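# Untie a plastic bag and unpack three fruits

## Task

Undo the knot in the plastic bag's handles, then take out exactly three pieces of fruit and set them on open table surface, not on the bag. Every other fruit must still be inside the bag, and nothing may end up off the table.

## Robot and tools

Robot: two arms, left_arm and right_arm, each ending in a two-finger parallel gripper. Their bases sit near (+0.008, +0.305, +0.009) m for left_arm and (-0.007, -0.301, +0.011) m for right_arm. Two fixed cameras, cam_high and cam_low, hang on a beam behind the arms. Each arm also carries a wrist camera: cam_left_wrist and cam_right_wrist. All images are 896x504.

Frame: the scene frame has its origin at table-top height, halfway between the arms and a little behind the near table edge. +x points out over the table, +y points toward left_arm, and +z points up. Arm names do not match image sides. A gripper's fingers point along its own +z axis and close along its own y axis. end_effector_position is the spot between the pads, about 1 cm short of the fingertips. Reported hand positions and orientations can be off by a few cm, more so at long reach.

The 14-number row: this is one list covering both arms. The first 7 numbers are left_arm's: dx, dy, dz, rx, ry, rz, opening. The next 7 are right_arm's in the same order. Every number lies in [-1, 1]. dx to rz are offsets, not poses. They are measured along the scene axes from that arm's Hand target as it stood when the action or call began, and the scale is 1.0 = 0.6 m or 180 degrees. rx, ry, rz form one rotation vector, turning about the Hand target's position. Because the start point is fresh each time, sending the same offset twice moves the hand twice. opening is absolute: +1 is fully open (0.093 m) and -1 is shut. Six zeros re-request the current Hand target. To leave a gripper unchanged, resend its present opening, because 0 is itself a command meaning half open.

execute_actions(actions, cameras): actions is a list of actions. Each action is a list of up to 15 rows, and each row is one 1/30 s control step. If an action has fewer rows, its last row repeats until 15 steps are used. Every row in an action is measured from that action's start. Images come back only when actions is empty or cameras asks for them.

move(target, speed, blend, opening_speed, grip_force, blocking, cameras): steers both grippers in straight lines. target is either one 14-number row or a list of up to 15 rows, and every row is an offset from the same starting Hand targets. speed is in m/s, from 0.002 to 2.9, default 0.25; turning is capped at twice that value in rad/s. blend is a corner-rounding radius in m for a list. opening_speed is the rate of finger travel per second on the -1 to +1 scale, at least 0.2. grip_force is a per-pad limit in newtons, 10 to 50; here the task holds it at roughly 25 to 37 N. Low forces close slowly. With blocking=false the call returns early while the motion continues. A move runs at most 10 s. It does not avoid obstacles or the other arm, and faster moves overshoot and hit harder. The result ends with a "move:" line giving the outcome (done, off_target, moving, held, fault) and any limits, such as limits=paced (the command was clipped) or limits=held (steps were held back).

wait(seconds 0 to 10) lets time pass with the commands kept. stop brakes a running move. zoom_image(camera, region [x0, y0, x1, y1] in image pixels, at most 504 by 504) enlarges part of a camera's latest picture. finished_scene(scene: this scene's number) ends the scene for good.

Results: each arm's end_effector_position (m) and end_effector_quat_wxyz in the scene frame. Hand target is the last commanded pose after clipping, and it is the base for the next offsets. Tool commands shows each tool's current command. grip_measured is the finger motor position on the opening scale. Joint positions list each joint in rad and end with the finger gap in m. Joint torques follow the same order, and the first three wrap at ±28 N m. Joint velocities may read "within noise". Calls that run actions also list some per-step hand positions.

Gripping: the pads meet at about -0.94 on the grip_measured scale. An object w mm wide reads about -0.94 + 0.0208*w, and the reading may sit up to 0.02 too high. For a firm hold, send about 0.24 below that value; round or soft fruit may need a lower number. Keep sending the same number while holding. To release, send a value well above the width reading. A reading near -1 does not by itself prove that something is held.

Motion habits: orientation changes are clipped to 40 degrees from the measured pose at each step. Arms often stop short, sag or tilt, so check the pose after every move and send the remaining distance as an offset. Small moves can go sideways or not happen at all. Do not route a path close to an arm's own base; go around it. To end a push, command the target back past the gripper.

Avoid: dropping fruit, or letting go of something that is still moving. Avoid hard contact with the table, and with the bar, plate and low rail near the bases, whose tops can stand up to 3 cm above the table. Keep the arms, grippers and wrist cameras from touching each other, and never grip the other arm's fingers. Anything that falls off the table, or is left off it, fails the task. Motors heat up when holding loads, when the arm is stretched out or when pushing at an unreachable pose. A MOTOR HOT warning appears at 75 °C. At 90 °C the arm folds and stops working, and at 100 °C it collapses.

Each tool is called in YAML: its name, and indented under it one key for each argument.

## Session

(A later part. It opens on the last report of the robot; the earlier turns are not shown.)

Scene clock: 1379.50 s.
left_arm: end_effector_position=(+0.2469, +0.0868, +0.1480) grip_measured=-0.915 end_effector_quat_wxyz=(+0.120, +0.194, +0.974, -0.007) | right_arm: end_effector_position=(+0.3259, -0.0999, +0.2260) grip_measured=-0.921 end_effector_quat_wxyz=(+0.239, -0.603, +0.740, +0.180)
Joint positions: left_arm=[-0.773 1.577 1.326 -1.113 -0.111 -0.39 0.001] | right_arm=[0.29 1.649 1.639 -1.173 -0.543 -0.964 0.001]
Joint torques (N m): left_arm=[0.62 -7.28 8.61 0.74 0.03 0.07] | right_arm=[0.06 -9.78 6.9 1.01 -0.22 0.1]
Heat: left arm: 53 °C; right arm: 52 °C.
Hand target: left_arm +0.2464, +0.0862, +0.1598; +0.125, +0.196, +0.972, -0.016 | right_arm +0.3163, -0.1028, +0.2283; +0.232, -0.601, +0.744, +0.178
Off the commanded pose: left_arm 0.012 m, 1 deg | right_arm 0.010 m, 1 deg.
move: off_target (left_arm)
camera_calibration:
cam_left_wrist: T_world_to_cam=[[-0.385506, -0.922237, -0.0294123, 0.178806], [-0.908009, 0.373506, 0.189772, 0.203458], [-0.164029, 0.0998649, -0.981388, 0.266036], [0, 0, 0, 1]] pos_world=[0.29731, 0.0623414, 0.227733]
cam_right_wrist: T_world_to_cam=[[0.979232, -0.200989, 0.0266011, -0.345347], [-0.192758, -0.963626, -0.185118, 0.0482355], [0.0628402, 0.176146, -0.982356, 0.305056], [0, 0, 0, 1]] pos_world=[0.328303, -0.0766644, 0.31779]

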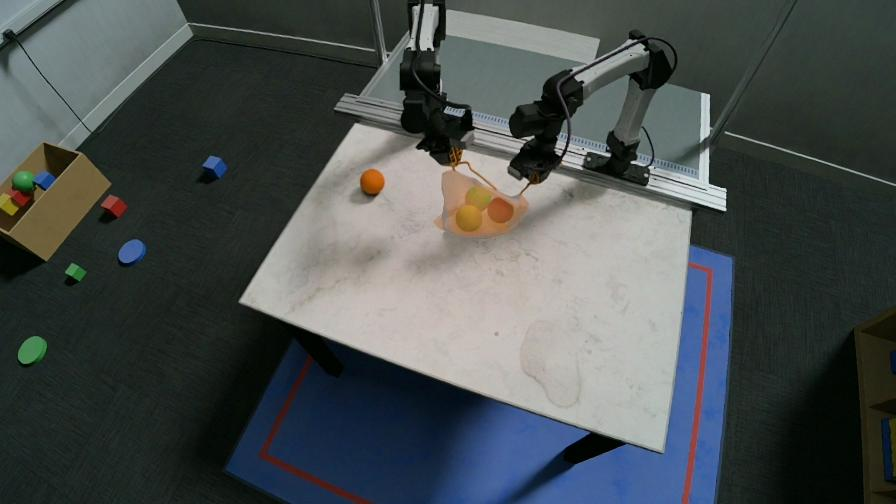

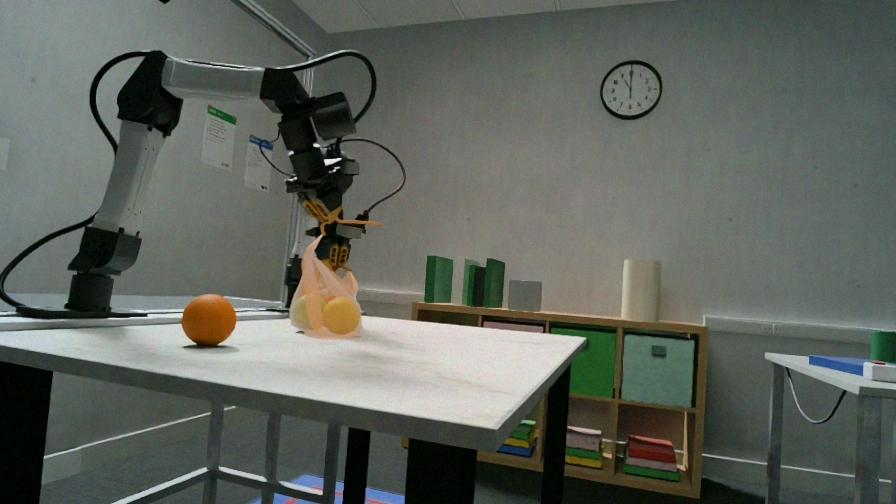

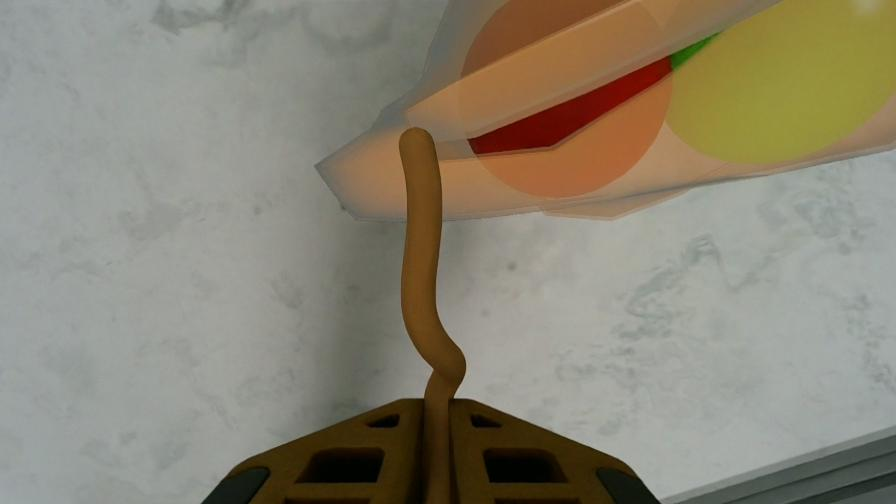

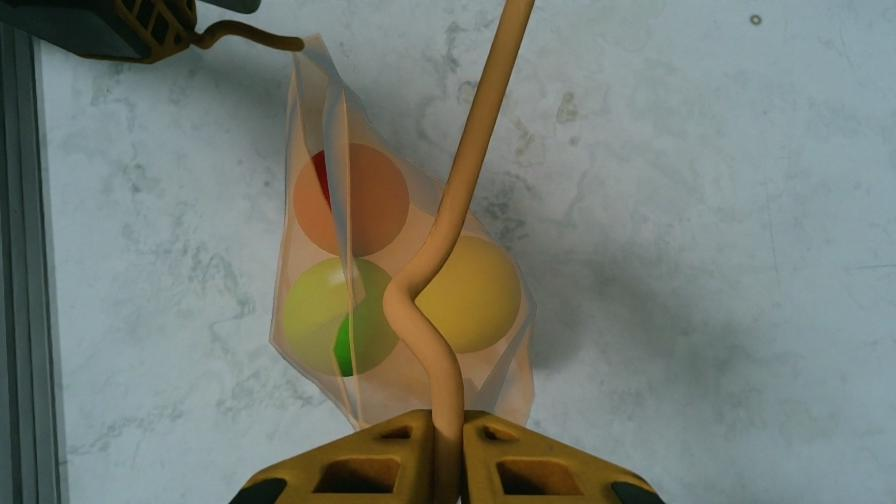

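move:
  target:
    - [0.0,0.0,-0.17,0,0,0,-1,0.0,-0.05,0.0,0,0,0,-1]
    - [0,0,-0.17,0,0,0,0.0,0.0,-0.08,0.0,0,0,0,-1]
    - [-0.02,0.05,0.15,0,0,0,0.2,0.0,-0.08,0,0,0,0,-1]
  speed: 0.1
  cameras: ["all"]

zoom_image:
  camera: "cam_high"
  region: [395, 145, 545, 245]

zoom_image:
  camera: "cam_right_wrist"
  region: [180, 0, 580, 400]

Scene clock: 1398.13 s.
left_arm: end_effector_position=(+0.2350, +0.1157, +0.2491) grip_measured=+0.198 end_effector_quat_wxyz=(+0.134, +0.194, +0.972, -0.016) | right_arm: end_effector_position=(+0.3267, -0.1485, +0.2215) grip_measured=-0.921 end_effector_quat_wxyz=(+0.229, -0.601, +0.746, +0.174)
Joint positions: left_arm=[-0.722 1.508 1.662 -1.476 -0.099 -0.337 0.055] | right_arm=[0.147 1.641 1.623 -1.264 -0.57 -1.12 0.001]
Joint torques (N m): left_arm=[0.84 -4.04 7.72 0.84 0.02 0.05] | right_arm=[-0.64 -10.39 6.74 0.81 -0.46 -0.1]
Heat: left arm: 52 °C; right arm: 52 °C.
Hand target: left_arm +0.2344, +0.1161, +0.2499; +0.126, +0.196, +0.972, -0.016 | right_arm +0.3163, -0.1508, +0.2284; +0.232, -0.601, +0.744, +0.178
Off the commanded pose: left_arm 0.001 m, 1 deg | right_arm 0.013 m, 1 deg.
move: off_target (right_arm)
camera_calibration:
cam_left_wrist: T_world_to_cam=[[-0.38803, -0.921492, -0.0169023, 0.2012], [-0.911172, 0.380798, 0.157349, 0.170633], [-0.138559, 0.0764569, -0.987398, 0.358613], [0, 0, 0, 1]] pos_world=[0.283237, 0.0930088, 0.330645]
cam_right_wrist: T_world_to_cam=[[0.977525, -0.209883, 0.0198477, -0.35506], [-0.203982, -0.965402, -0.162448, -0.000927594], [0.0532561, 0.154748, -0.986517, 0.309993], [0, 0, 0, 1]] pos_world=[0.330381, -0.123388, 0.31271]

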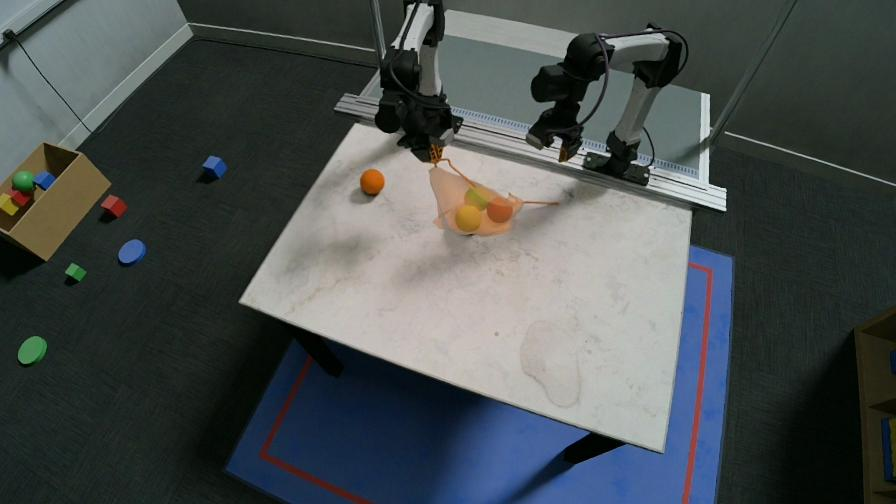

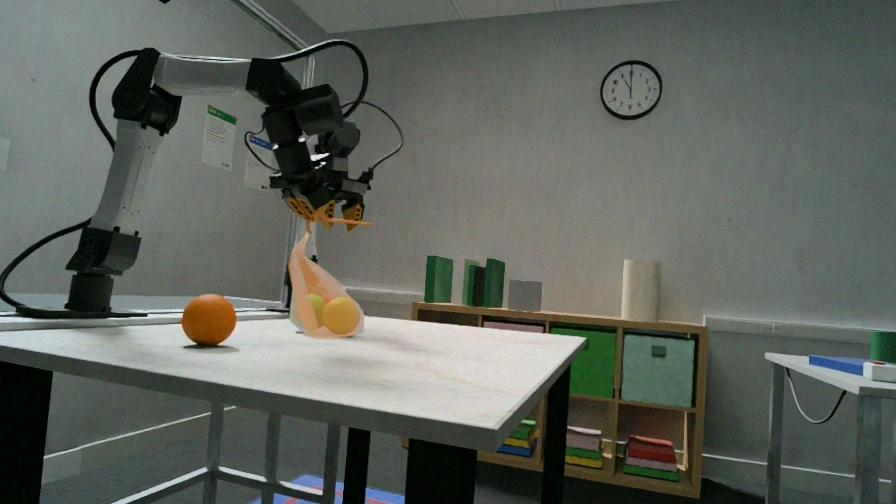

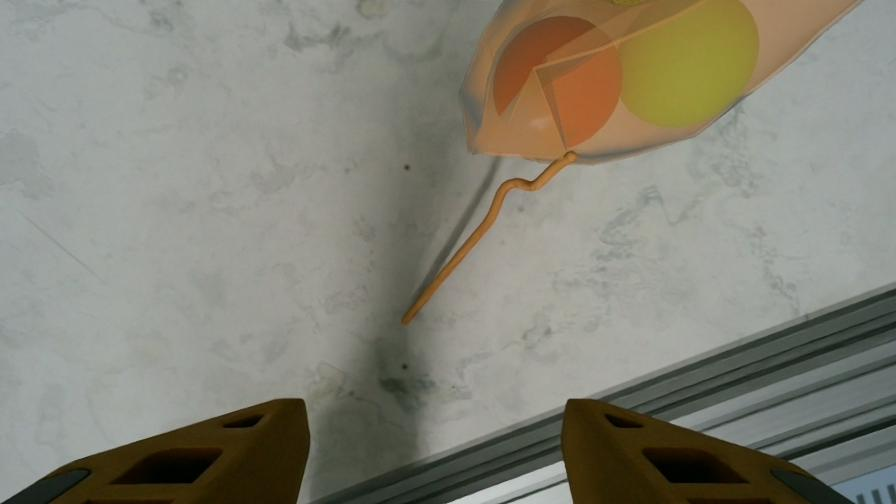

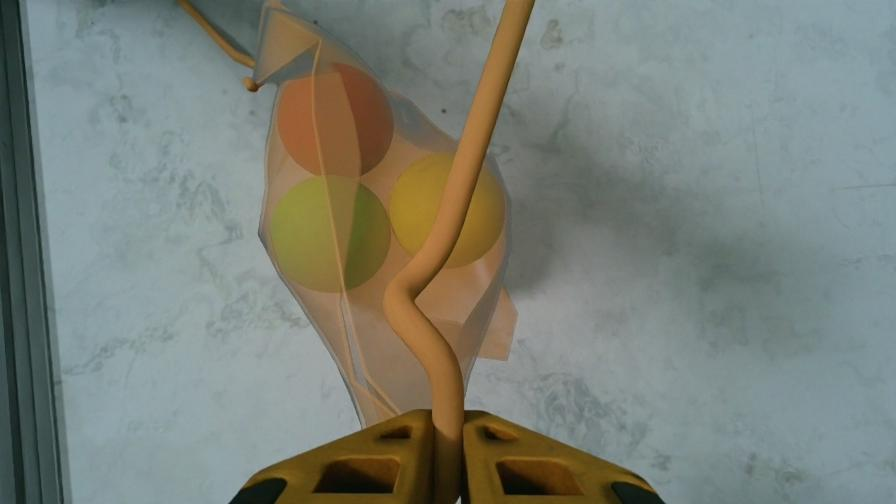

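Scaled by 3.360 from the camera's 896x504 image, which has a finer 1280x720 frame.

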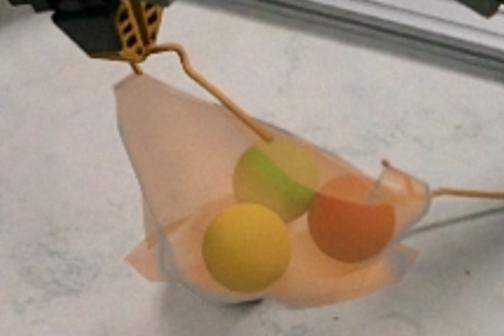

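Scaled by 1.260 from the camera's 896x504 image, which has a finer 1280x720 frame.

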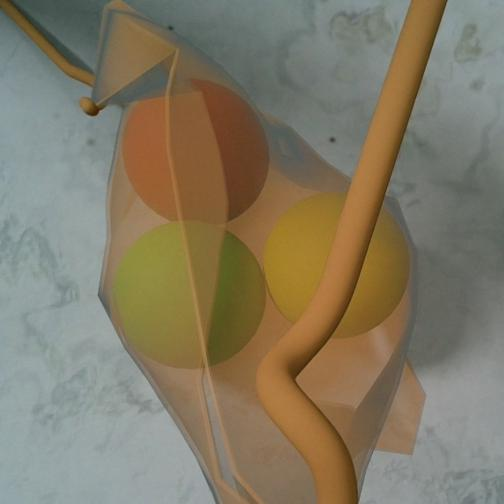

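move:
  target:
    - [0.0,0.0,0,0,0,0,0.2,0.0,-0.1,-0.12,0,0,0,-1]
    - [0,0,0,0,0,0,0.2,0.0,-0.15,-0.3,0,0,0,-1]
  speed: 0.1
  blend: 0.03
  cameras: ["cam_left_wrist","cam_right_wrist","cam_low","cam_high"]

zoom_image:
  camera: "cam_high"
  region: [395, 145, 545, 245]

zoom_image:
  camera: "cam_low"
  region: [245, 250, 385, 350]

Scene clock: 1433.23 s.
left_arm: end_effector_position=(+0.2350, +0.1157, +0.2491) grip_measured=+0.198 end_effector_quat_wxyz=(+0.134, +0.194, +0.972, -0.016) | right_arm: end_effector_position=(+0.3161, -0.2379, +0.0529) grip_measured=-0.921 end_effector_quat_wxyz=(+0.228, -0.603, +0.744, +0.176)
Joint positions: left_arm=[-0.722 1.508 1.662 -1.476 -0.099 -0.337 0.055] | right_arm=[-0.127 1.743 1.046 -0.776 -0.627 -1.454 0.001]
Joint torques (N m): left_arm=[0.83 -4.03 7.8 0.82 0.02 0.07] | right_arm=[-1.14 -6.28 6.42 0.86 -0.49 -0.08]
Heat: left arm: 48 °C; right arm: 51 °C.
Hand target: left_arm +0.2344, +0.1161, +0.2499; +0.126, +0.196, +0.972, -0.016 | right_arm +0.3162, -0.2408, +0.0483; +0.232, -0.601, +0.744, +0.178
Off the commanded pose: left_arm 0.001 m, 1 deg | right_arm 0.005 m, 1 deg.
move: done
camera_calibration:
cam_left_wrist: T_world_to_cam=[[-0.38803, -0.921492, -0.0169023, 0.2012], [-0.911172, 0.380798, 0.157349, 0.170633], [-0.138559, 0.0764569, -0.987398, 0.358613], [0, 0, 0, 1]] pos_world=[0.283237, 0.0930088, 0.330645]
cam_right_wrist: T_world_to_cam=[[0.979136, -0.202395, 0.018129, -0.358815], [-0.196768, -0.966613, -0.164138, -0.1192], [0.0507445, 0.157146, -0.986271, 0.159357], [0, 0, 0, 1]] pos_world=[0.319788, -0.212886, 0.144108]

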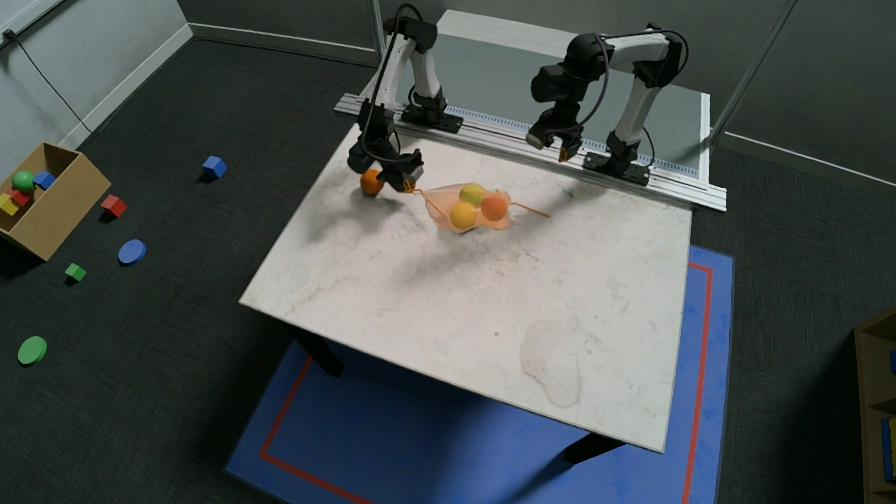

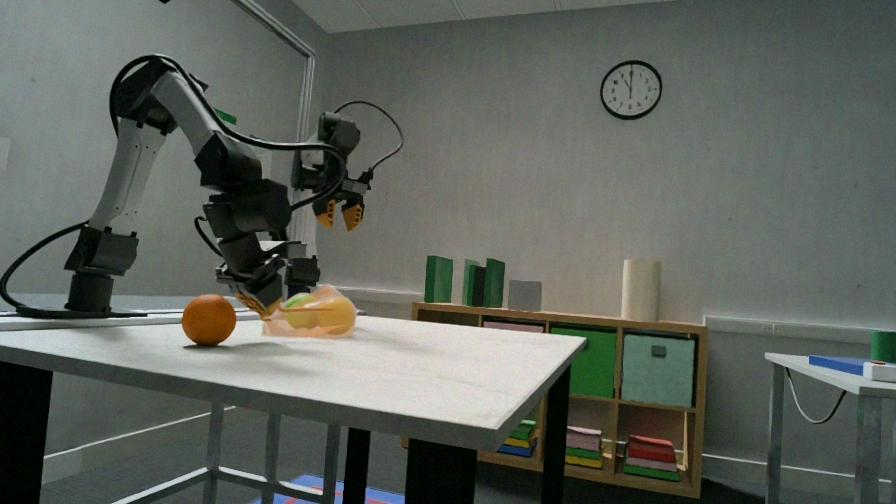

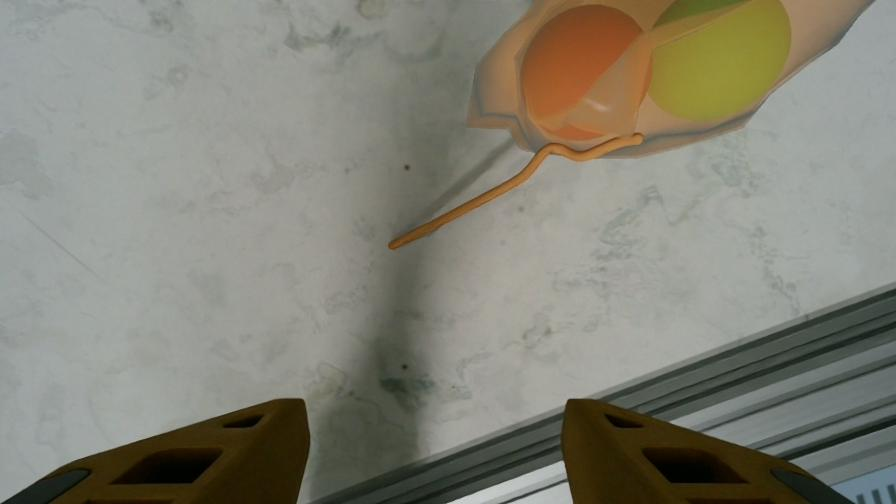

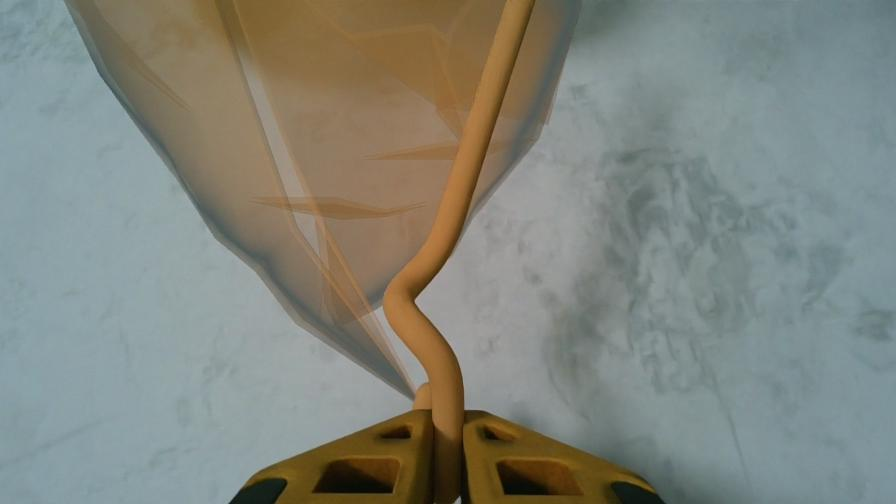

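Scaled by 3.360 from the camera's 896x504 image, which has a finer 1280x720 frame.

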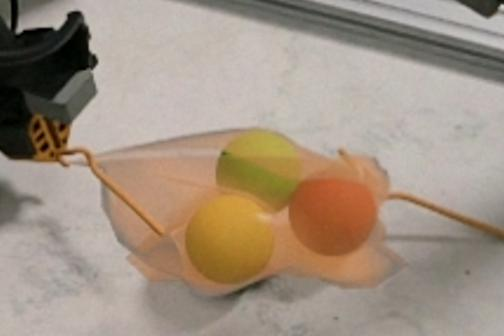

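Scaled by 3.600 from the camera's 896x504 image, which has a finer 1280x720 frame.

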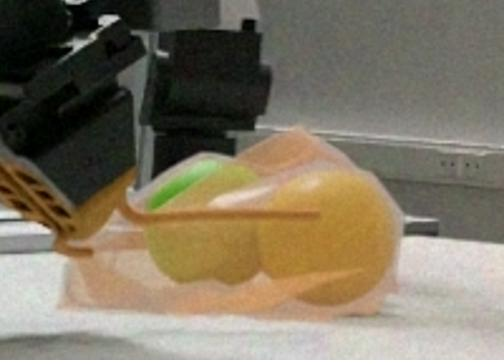

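move:
  target: [0.038,-0.04,-0.235,0,0,-0.322,-0.1,0,0,0,0,0,0,-1]
  speed: 0.15
  cameras: ["cam_left_wrist"]

Scene clock: 1455.73 s.
left_arm: end_effector_position=(+0.2573, +0.0910, +0.1165) grip_measured=-0.098 end_effector_quat_wxyz=(+0.109, +0.642, +0.756, -0.071) | right_arm: end_effector_position=(+0.3163, -0.2379, +0.0529) grip_measured=-0.921 end_effector_quat_wxyz=(+0.229, -0.603, +0.743, +0.176)
Joint positions: left_arm=[-0.599 1.606 1.224 -0.984 0.172 0.77 0.04] | right_arm=[-0.127 1.743 1.046 -0.775 -0.627 -1.454 0.001]
Joint torques (N m): left_arm=[0.84 -4.96 5.46 1.04 0.27 0.11] | right_arm=[-1.2 -6.23 6.2 0.85 -0.48 -0.06]
Heat: left arm: 46 °C; right arm: 51 °C.
Hand target: left_arm +0.2572, +0.0921, +0.1088; +0.102, +0.643, +0.755, -0.075 | right_arm +0.3162, -0.2408, +0.0483; +0.232, -0.601, +0.744, +0.178
Off the commanded pose: left_arm 0.008 m, 1 deg | right_arm 0.005 m, 1 deg.
move: done
camera_calibration:
cam_left_wrist: T_world_to_cam=[[-0.986841, -0.159358, -0.0273696, 0.270851], [-0.161691, 0.972188, 0.169429, -0.0268742], [-0.000391534, 0.171625, -0.985162, 0.188168], [0, 0, 0, 1]] pos_world=[0.263015, 0.0369948, 0.197342]
Images, in order (width x height): cam_left_wrist 896x504.

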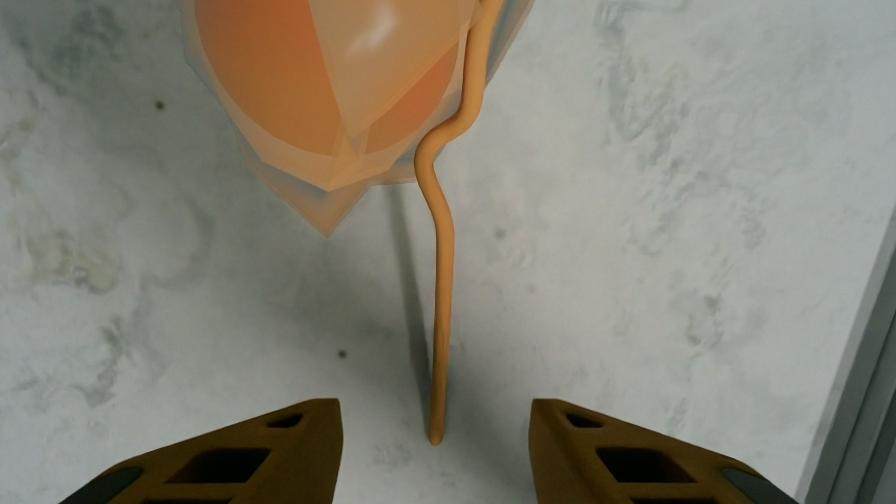

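move:
  target:
    - [0.007,-0.023,-0.093,0,0,0,-0.3,0,0,0,0,0,0,-1]
    - [0.007,-0.023,-0.093,0,0,0,-1,0,0,0,0,0,0,-1]
  speed: [0.1,0.05]
  opening_speed: 1.0
  cameras: ["cam_left_wrist"]

Scene clock: 1469.70 s.
left_arm: end_effector_position=(+0.2640, +0.0783, +0.0602) grip_measured=-0.979 end_effector_quat_wxyz=(+0.109, +0.645, +0.753, -0.073) | right_arm: end_effector_position=(+0.3163, -0.2379, +0.0529) grip_measured=-0.921 end_effector_quat_wxyz=(+0.229, -0.603, +0.743, +0.176)
Joint positions: left_arm=[-0.619 1.706 1.103 -0.759 0.172 0.757 0] | right_arm=[-0.127 1.743 1.046 -0.775 -0.627 -1.454 0.001]
Joint torques (N m): left_arm=[-0.08 -5.56 5.31 1.02 0.21 -0.1] | right_arm=[-0.98 -6.28 6.31 0.84 -0.47 -0.07]
Heat: left arm: 47 °C; right arm: 51 °C.
Hand target: left_arm +0.2615, +0.0784, +0.0531; +0.102, +0.643, +0.755, -0.075 | right_arm +0.3162, -0.2408, +0.0483; +0.232, -0.601, +0.744, +0.178
Off the commanded pose: left_arm 0.008 m, 1 deg | right_arm 0.005 m, 1 deg.
move: done
camera_calibration:
cam_left_wrist: T_world_to_cam=[[-0.98814, -0.15134, -0.0260015, 0.273501], [-0.153558, 0.973996, 0.16659, -0.00603901], [0.000113465, 0.168607, -0.985683, 0.135059], [0, 0, 0, 1]] pos_world=[0.269315, 0.0245018, 0.141243]
Images, in order (width x height): cam_left_wrist 896x504.

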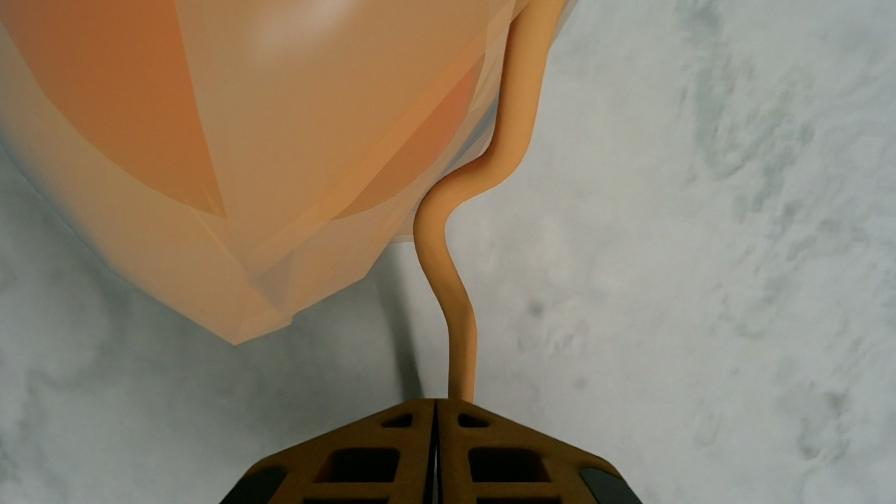

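move:
  target:
    - [0,0,0.02,0,0,0,-0.3,0,0,0,0,0,0,-1]
    - [-0.01,-0.001,0.02,0,0,0,-0.3,0,0,0,0,0,0,-1]
    - [-0.01,-0.004,-0.018,0,0,0,-0.3,0,0,0,0,0,0,-1]
    - [-0.01,-0.004,-0.018,0,0,0,-1,0,0,0,0,0,0,-1]
  speed: [0.08,0.08,0.08,0.05]
  opening_speed: 1.0
  cameras: ["cam_left_wrist"]

Scene clock: 1486.20 s.
left_arm: end_effector_position=(+0.2583, +0.0750, +0.0510) grip_measured=-0.979 end_effector_quat_wxyz=(+0.111, +0.645, +0.753, -0.075) | right_arm: end_effector_position=(+0.3163, -0.2379, +0.0529) grip_measured=-0.921 end_effector_quat_wxyz=(+0.229, -0.603, +0.743, +0.176)
Joint positions: left_arm=[-0.637 1.706 1.062 -0.71 0.172 0.739 0] | right_arm=[-0.127 1.743 1.046 -0.775 -0.627 -1.454 0.001]
Joint torques (N m): left_arm=[-0.1 -5.23 5.2 1.04 0.15 -0.11] | right_arm=[-1.2 -6.15 6.32 0.84 -0.46 -0.12]
Heat: left arm: 48 °C; right arm: 51 °C.
Hand target: left_arm +0.2553, +0.0760, +0.0422; +0.102, +0.643, +0.755, -0.075 | right_arm +0.3162, -0.2408, +0.0483; +0.232, -0.601, +0.744, +0.178
Off the commanded pose: left_arm 0.009 m, 1 deg | right_arm 0.005 m, 1 deg.
move: done
camera_calibration:
cam_left_wrist: T_world_to_cam=[[-0.988156, -0.151138, -0.0265351, 0.267169], [-0.153441, 0.975033, 0.160517, -0.00188934], [0.00161247, 0.162687, -0.986676, 0.12664], [0, 0, 0, 1]] pos_world=[0.26351, 0.0216188, 0.132346]
Images, in order (width x height): cam_left_wrist 896x504.

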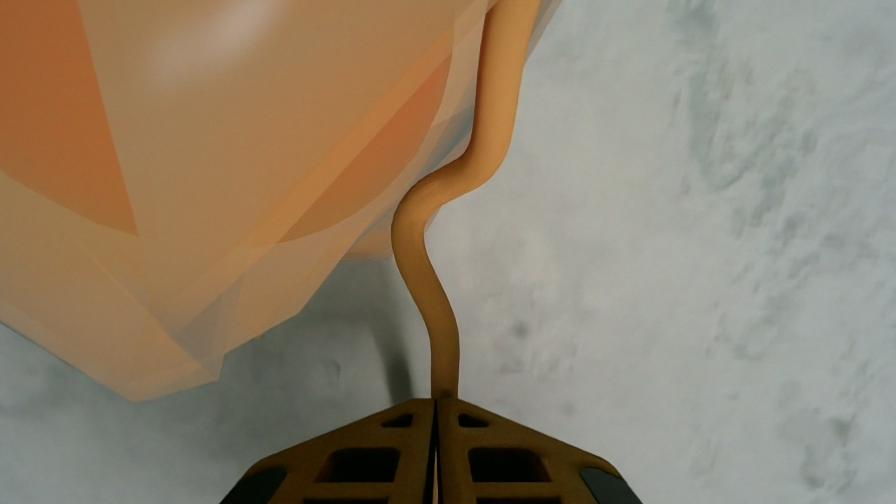

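move:
  target:
    - [0,0,0.0,0,0,0,-0.3,0,0,0,0,0,0,-1]
    - [0,-0.006,-0.03,0,0,0,-0.3,0,0,0,0,0,0,-1]
    - [0,-0.006,-0.03,0,0,0,-1,0,0,0,0,0,0,-1]
  speed: [0.08,0.08,0.05]
  opening_speed: 1.0
  cameras: ["cam_left_wrist"]

Scene clock: 1494.77 s.
left_arm: end_effector_position=(+0.2585, +0.0709, +0.0324) grip_measured=-0.913 end_effector_quat_wxyz=(+0.111, +0.645, +0.753, -0.076) | right_arm: end_effector_position=(+0.3163, -0.2379, +0.0529) grip_measured=-0.921 end_effector_quat_wxyz=(+0.229, -0.603, +0.743, +0.176)
Joint positions: left_arm=[-0.647 1.748 1.03 -0.636 0.172 0.729 0.001] | right_arm=[-0.127 1.743 1.046 -0.775 -0.627 -1.454 0.001]
Joint torques (N m): left_arm=[-0.05 -5.52 5.11 1.04 0.14 -0.12] | right_arm=[-1.03 -6.26 6.38 0.83 -0.48 -0.11]
Heat: left arm: 47 °C; right arm: 51 °C.
Hand target: left_arm +0.2554, +0.0723, +0.0242; +0.102, +0.643, +0.755, -0.075 | right_arm +0.3162, -0.2408, +0.0483; +0.232, -0.601, +0.744, +0.178
Off the commanded pose: left_arm 0.009 m, 1 deg | right_arm 0.005 m, 1 deg.
move: done
camera_calibration:
cam_left_wrist: T_world_to_cam=[[-0.988275, -0.150809, -0.0238739, 0.266097], [-0.152685, 0.975183, 0.160329, 0.0048611], [-0.000897696, 0.162094, -0.986775, 0.109622], [0, 0, 0, 1]] pos_world=[0.263818, 0.0176204, 0.113745]
Images, in order (width x height): cam_left_wrist 896x504.

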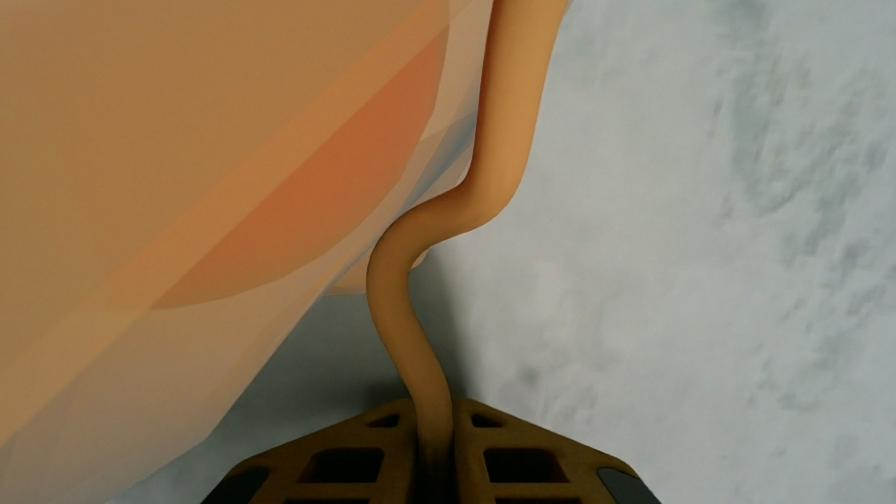

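move:
  target: [0.02,0.01,0.3,0,0,0,-1,0,0,0,0,0,0,-1]
  speed: 0.08
  cameras: ["all"]

zoom_image:
  camera: "cam_high"
  region: [395, 145, 545, 245]

zoom_image:
  camera: "cam_low"
  region: [245, 230, 385, 350]

Scene clock: 1505.80 s.
left_arm: end_effector_position=(+0.2665, +0.0773, +0.2020) grip_measured=-0.913 end_effector_quat_wxyz=(+0.106, +0.642, +0.756, -0.073) | right_arm: end_effector_position=(+0.3165, -0.2379, +0.0529) grip_measured=-0.921 end_effector_quat_wxyz=(+0.229, -0.603, +0.743, +0.176)
Joint positions: left_arm=[-0.612 1.681 1.647 -1.336 0.172 0.757 0.001] | right_arm=[-0.127 1.743 1.046 -0.774 -0.627 -1.454 0.001]
Joint torques (N m): left_arm=[0.84 -5.78 8.1 0.7 0.22 0.06] | right_arm=[-1.17 -6.34 6.32 0.86 -0.48 -0.08]
Heat: left arm: 48 °C; right arm: 51 °C.
Hand target: left_arm +0.2674, +0.0783, +0.2042; +0.102, +0.643, +0.755, -0.075 | right_arm +0.3162, -0.2408, +0.0483; +0.232, -0.601, +0.744, +0.178
Off the commanded pose: left_arm 0.003 m, 1 deg | right_arm 0.005 m, 1 deg.
move: done
camera_calibration:
cam_left_wrist: T_world_to_cam=[[-0.987144, -0.158468, -0.0208563, 0.278802], [-0.159685, 0.972141, 0.17159, -0.0275266], [-0.00691626, 0.172715, -0.984948, 0.276463], [0, 0, 0, 1]] pos_world=[0.272734, 0.0231915, 0.28284]
cam_right_wrist: T_world_to_cam=[[0.97912, -0.2023, 0.0199729, -0.359275], [-0.196375, -0.966665, -0.164305, -0.119354], [0.0525459, 0.156952, -0.986207, 0.158834], [0, 0, 0, 1]] pos_world=[0.31999, -0.212986, 0.144209]

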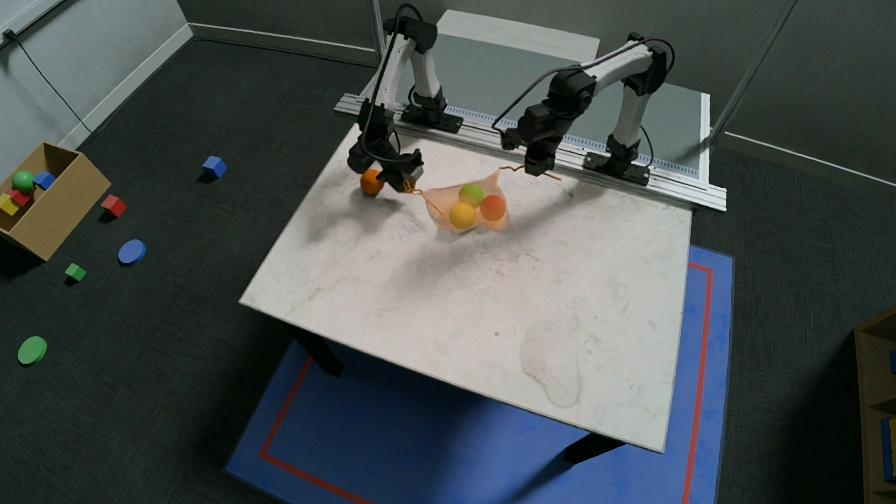

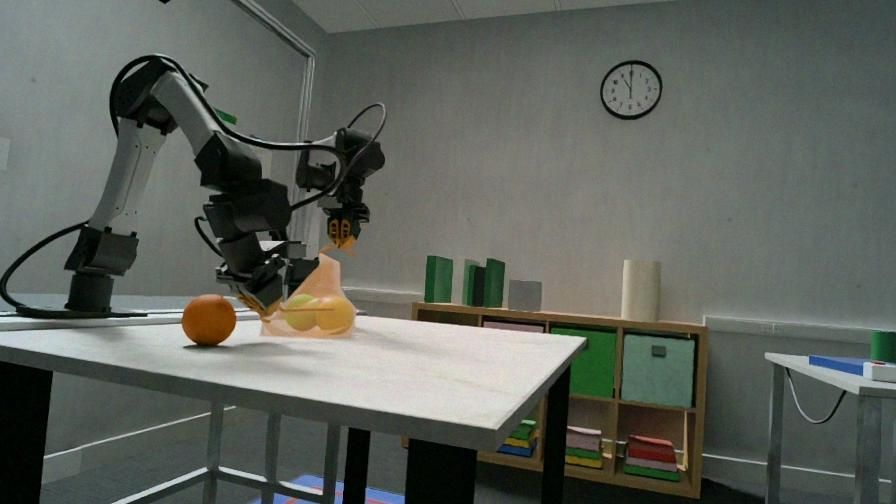

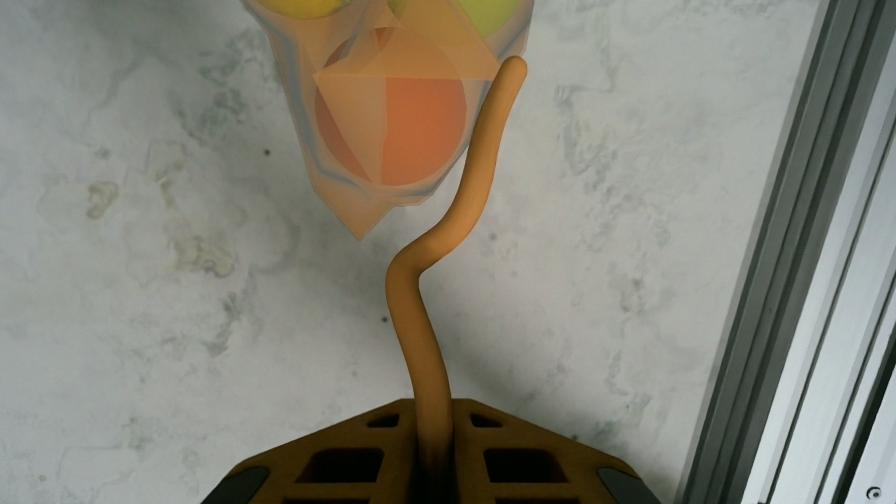

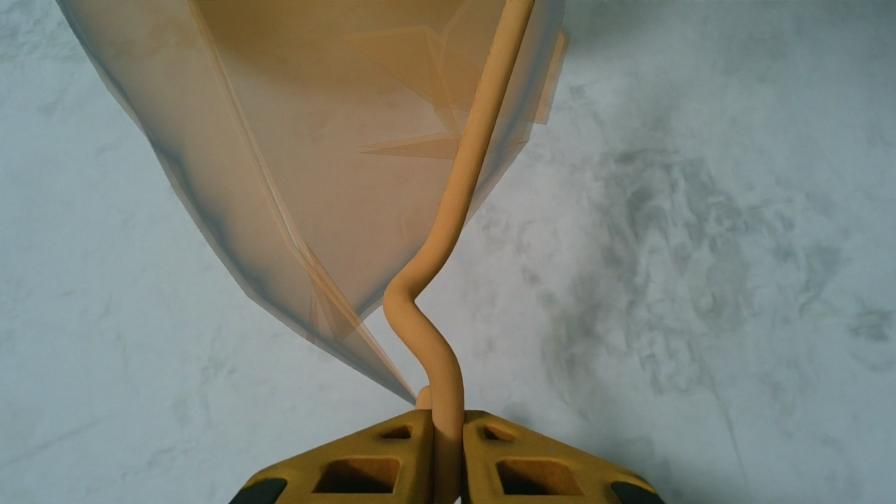

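Scaled by 3.360 from the camera's 896x504 image, which has a finer 1280x720 frame.

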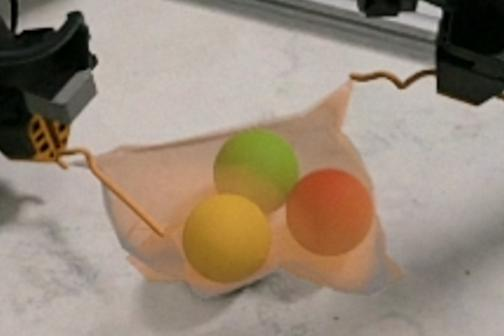

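Scaled by 3.600 from the camera's 896x504 image, which has a finer 1280x720 frame.

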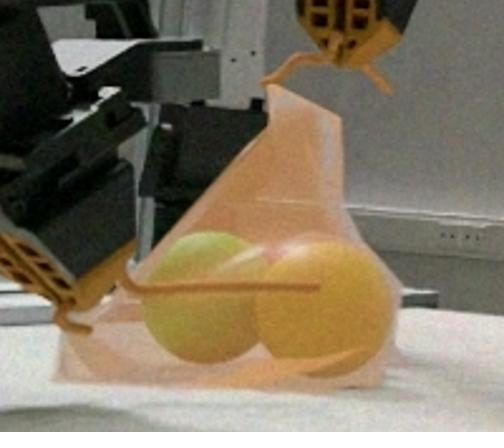

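move:
  target: [0,0,0,0,0,0,-1,-0.02,0.15,0.08,0,0,0,-1]
  speed: 0.08
  cameras: ["all"]

zoom_image:
  camera: "cam_high"
  region: [395, 145, 545, 245]

zoom_image:
  camera: "cam_low"
  region: [245, 230, 385, 350]

zoom_image:
  camera: "cam_right_wrist"
  region: [150, 0, 650, 420]

Scene clock: 1523.20 s.
left_arm: end_effector_position=(+0.2664, +0.0774, +0.2020) grip_measured=-0.913 end_effector_quat_wxyz=(+0.105, +0.642, +0.756, -0.073) | right_arm: end_effector_position=(+0.2957, -0.1523, +0.0836) grip_measured=-0.921 end_effector_quat_wxyz=(+0.211, -0.597, +0.749, +0.195)
Joint positions: left_arm=[-0.612 1.681 1.647 -1.336 0.172 0.757 0.001] | right_arm=[0.159 1.612 1.038 -0.755 -0.588 -1.111 0.001]
Joint torques (N m): left_arm=[0.81 -5.74 8.1 0.72 0.25 0.05] | right_arm=[0.17 -9.18 9.72 1.13 -0.22 0.07]
Heat: left arm: 48 °C; right arm: 50 °C.
Hand target: left_arm +0.2674, +0.0783, +0.2042; +0.102, +0.643, +0.755, -0.075 | right_arm +0.3042, -0.1509, +0.0963; +0.232, -0.601, +0.744, +0.178
Off the commanded pose: left_arm 0.003 m, 0 deg | right_arm 0.015 m, 3 deg.
move: off_target (right_arm)
camera_calibration:
cam_left_wrist: T_world_to_cam=[[-0.987157, -0.158458, -0.0203179, 0.278554], [-0.159578, 0.972071, 0.172086, -0.0276915], [-0.00751791, 0.173118, -0.984872, 0.276498], [0, 0, 0, 1]] pos_world=[0.272636, 0.0231903, 0.28274]
cam_right_wrist: T_world_to_cam=[[0.978416, -0.203476, -0.0360621, -0.317442], [-0.206638, -0.965, -0.161481, -0.0326141], [-0.00194247, 0.165447, -0.986217, 0.194092], [0, 0, 0, 1]] pos_world=[0.304228, -0.128176, 0.174702]

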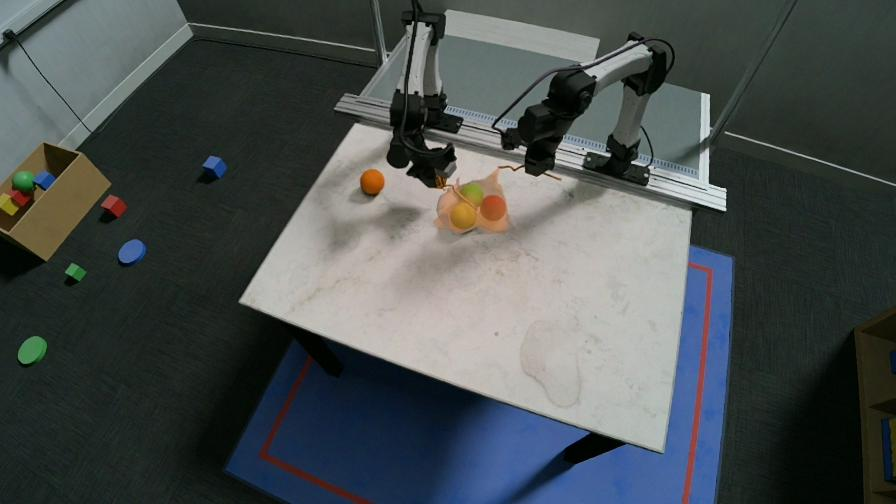

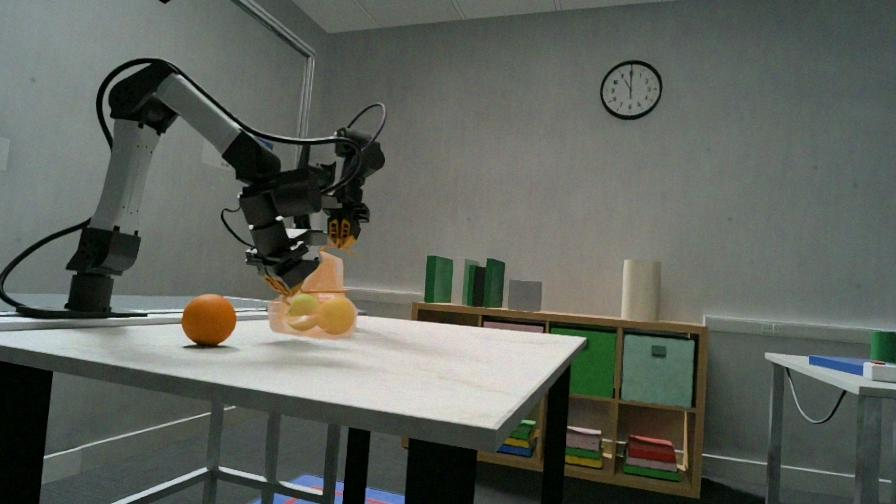

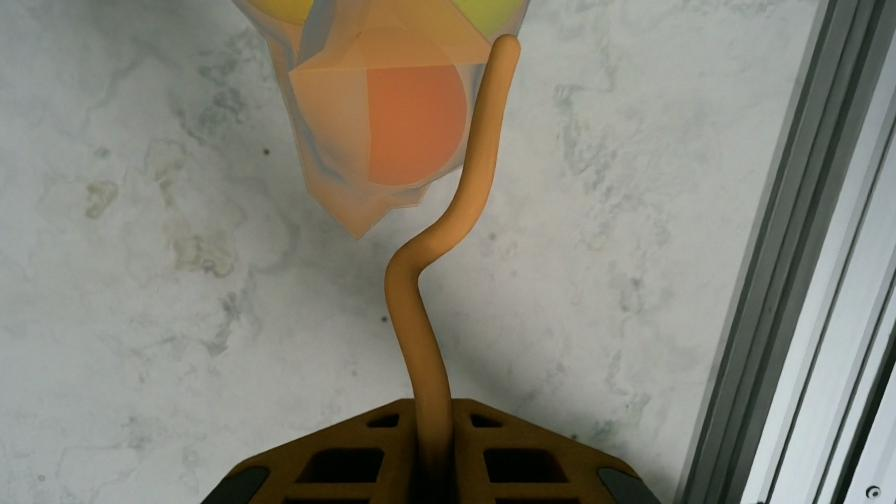

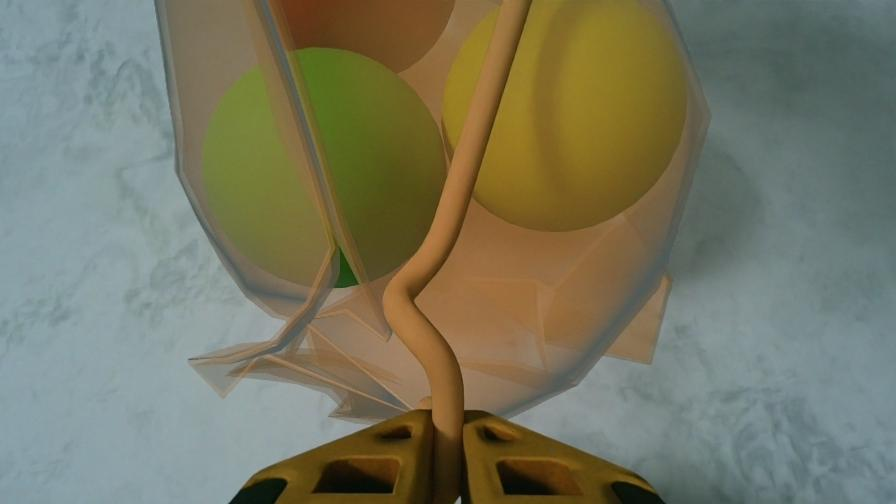

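Scaled by 3.360 from the camera's 896x504 image, which has a finer 1280x720 frame.

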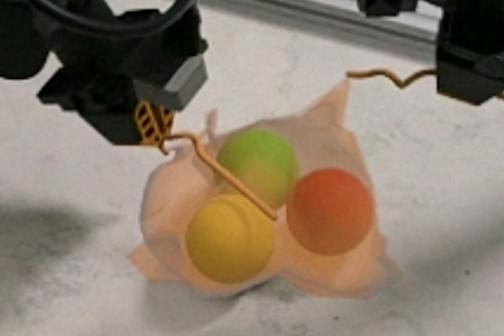

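Scaled by 3.600 from the camera's 896x504 image, which has a finer 1280x720 frame.

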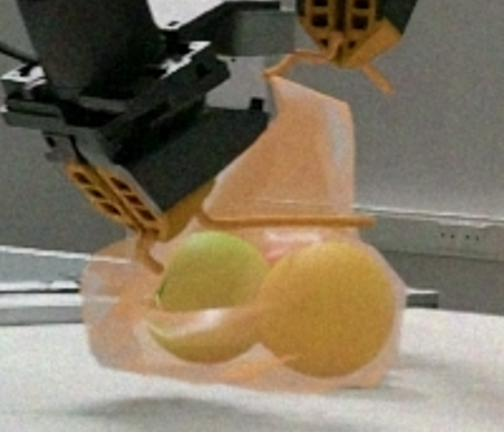

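Scaled by 1.008 from the camera's 896x504 image, which has a finer 1280x720 frame.

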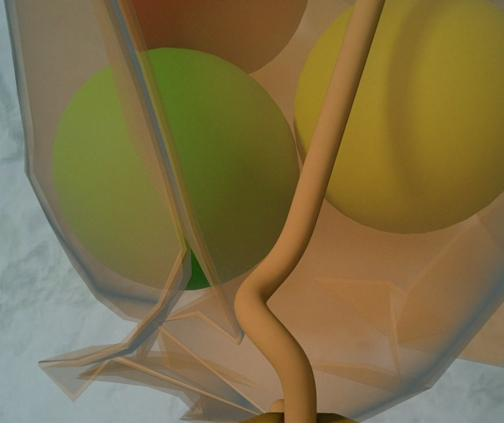

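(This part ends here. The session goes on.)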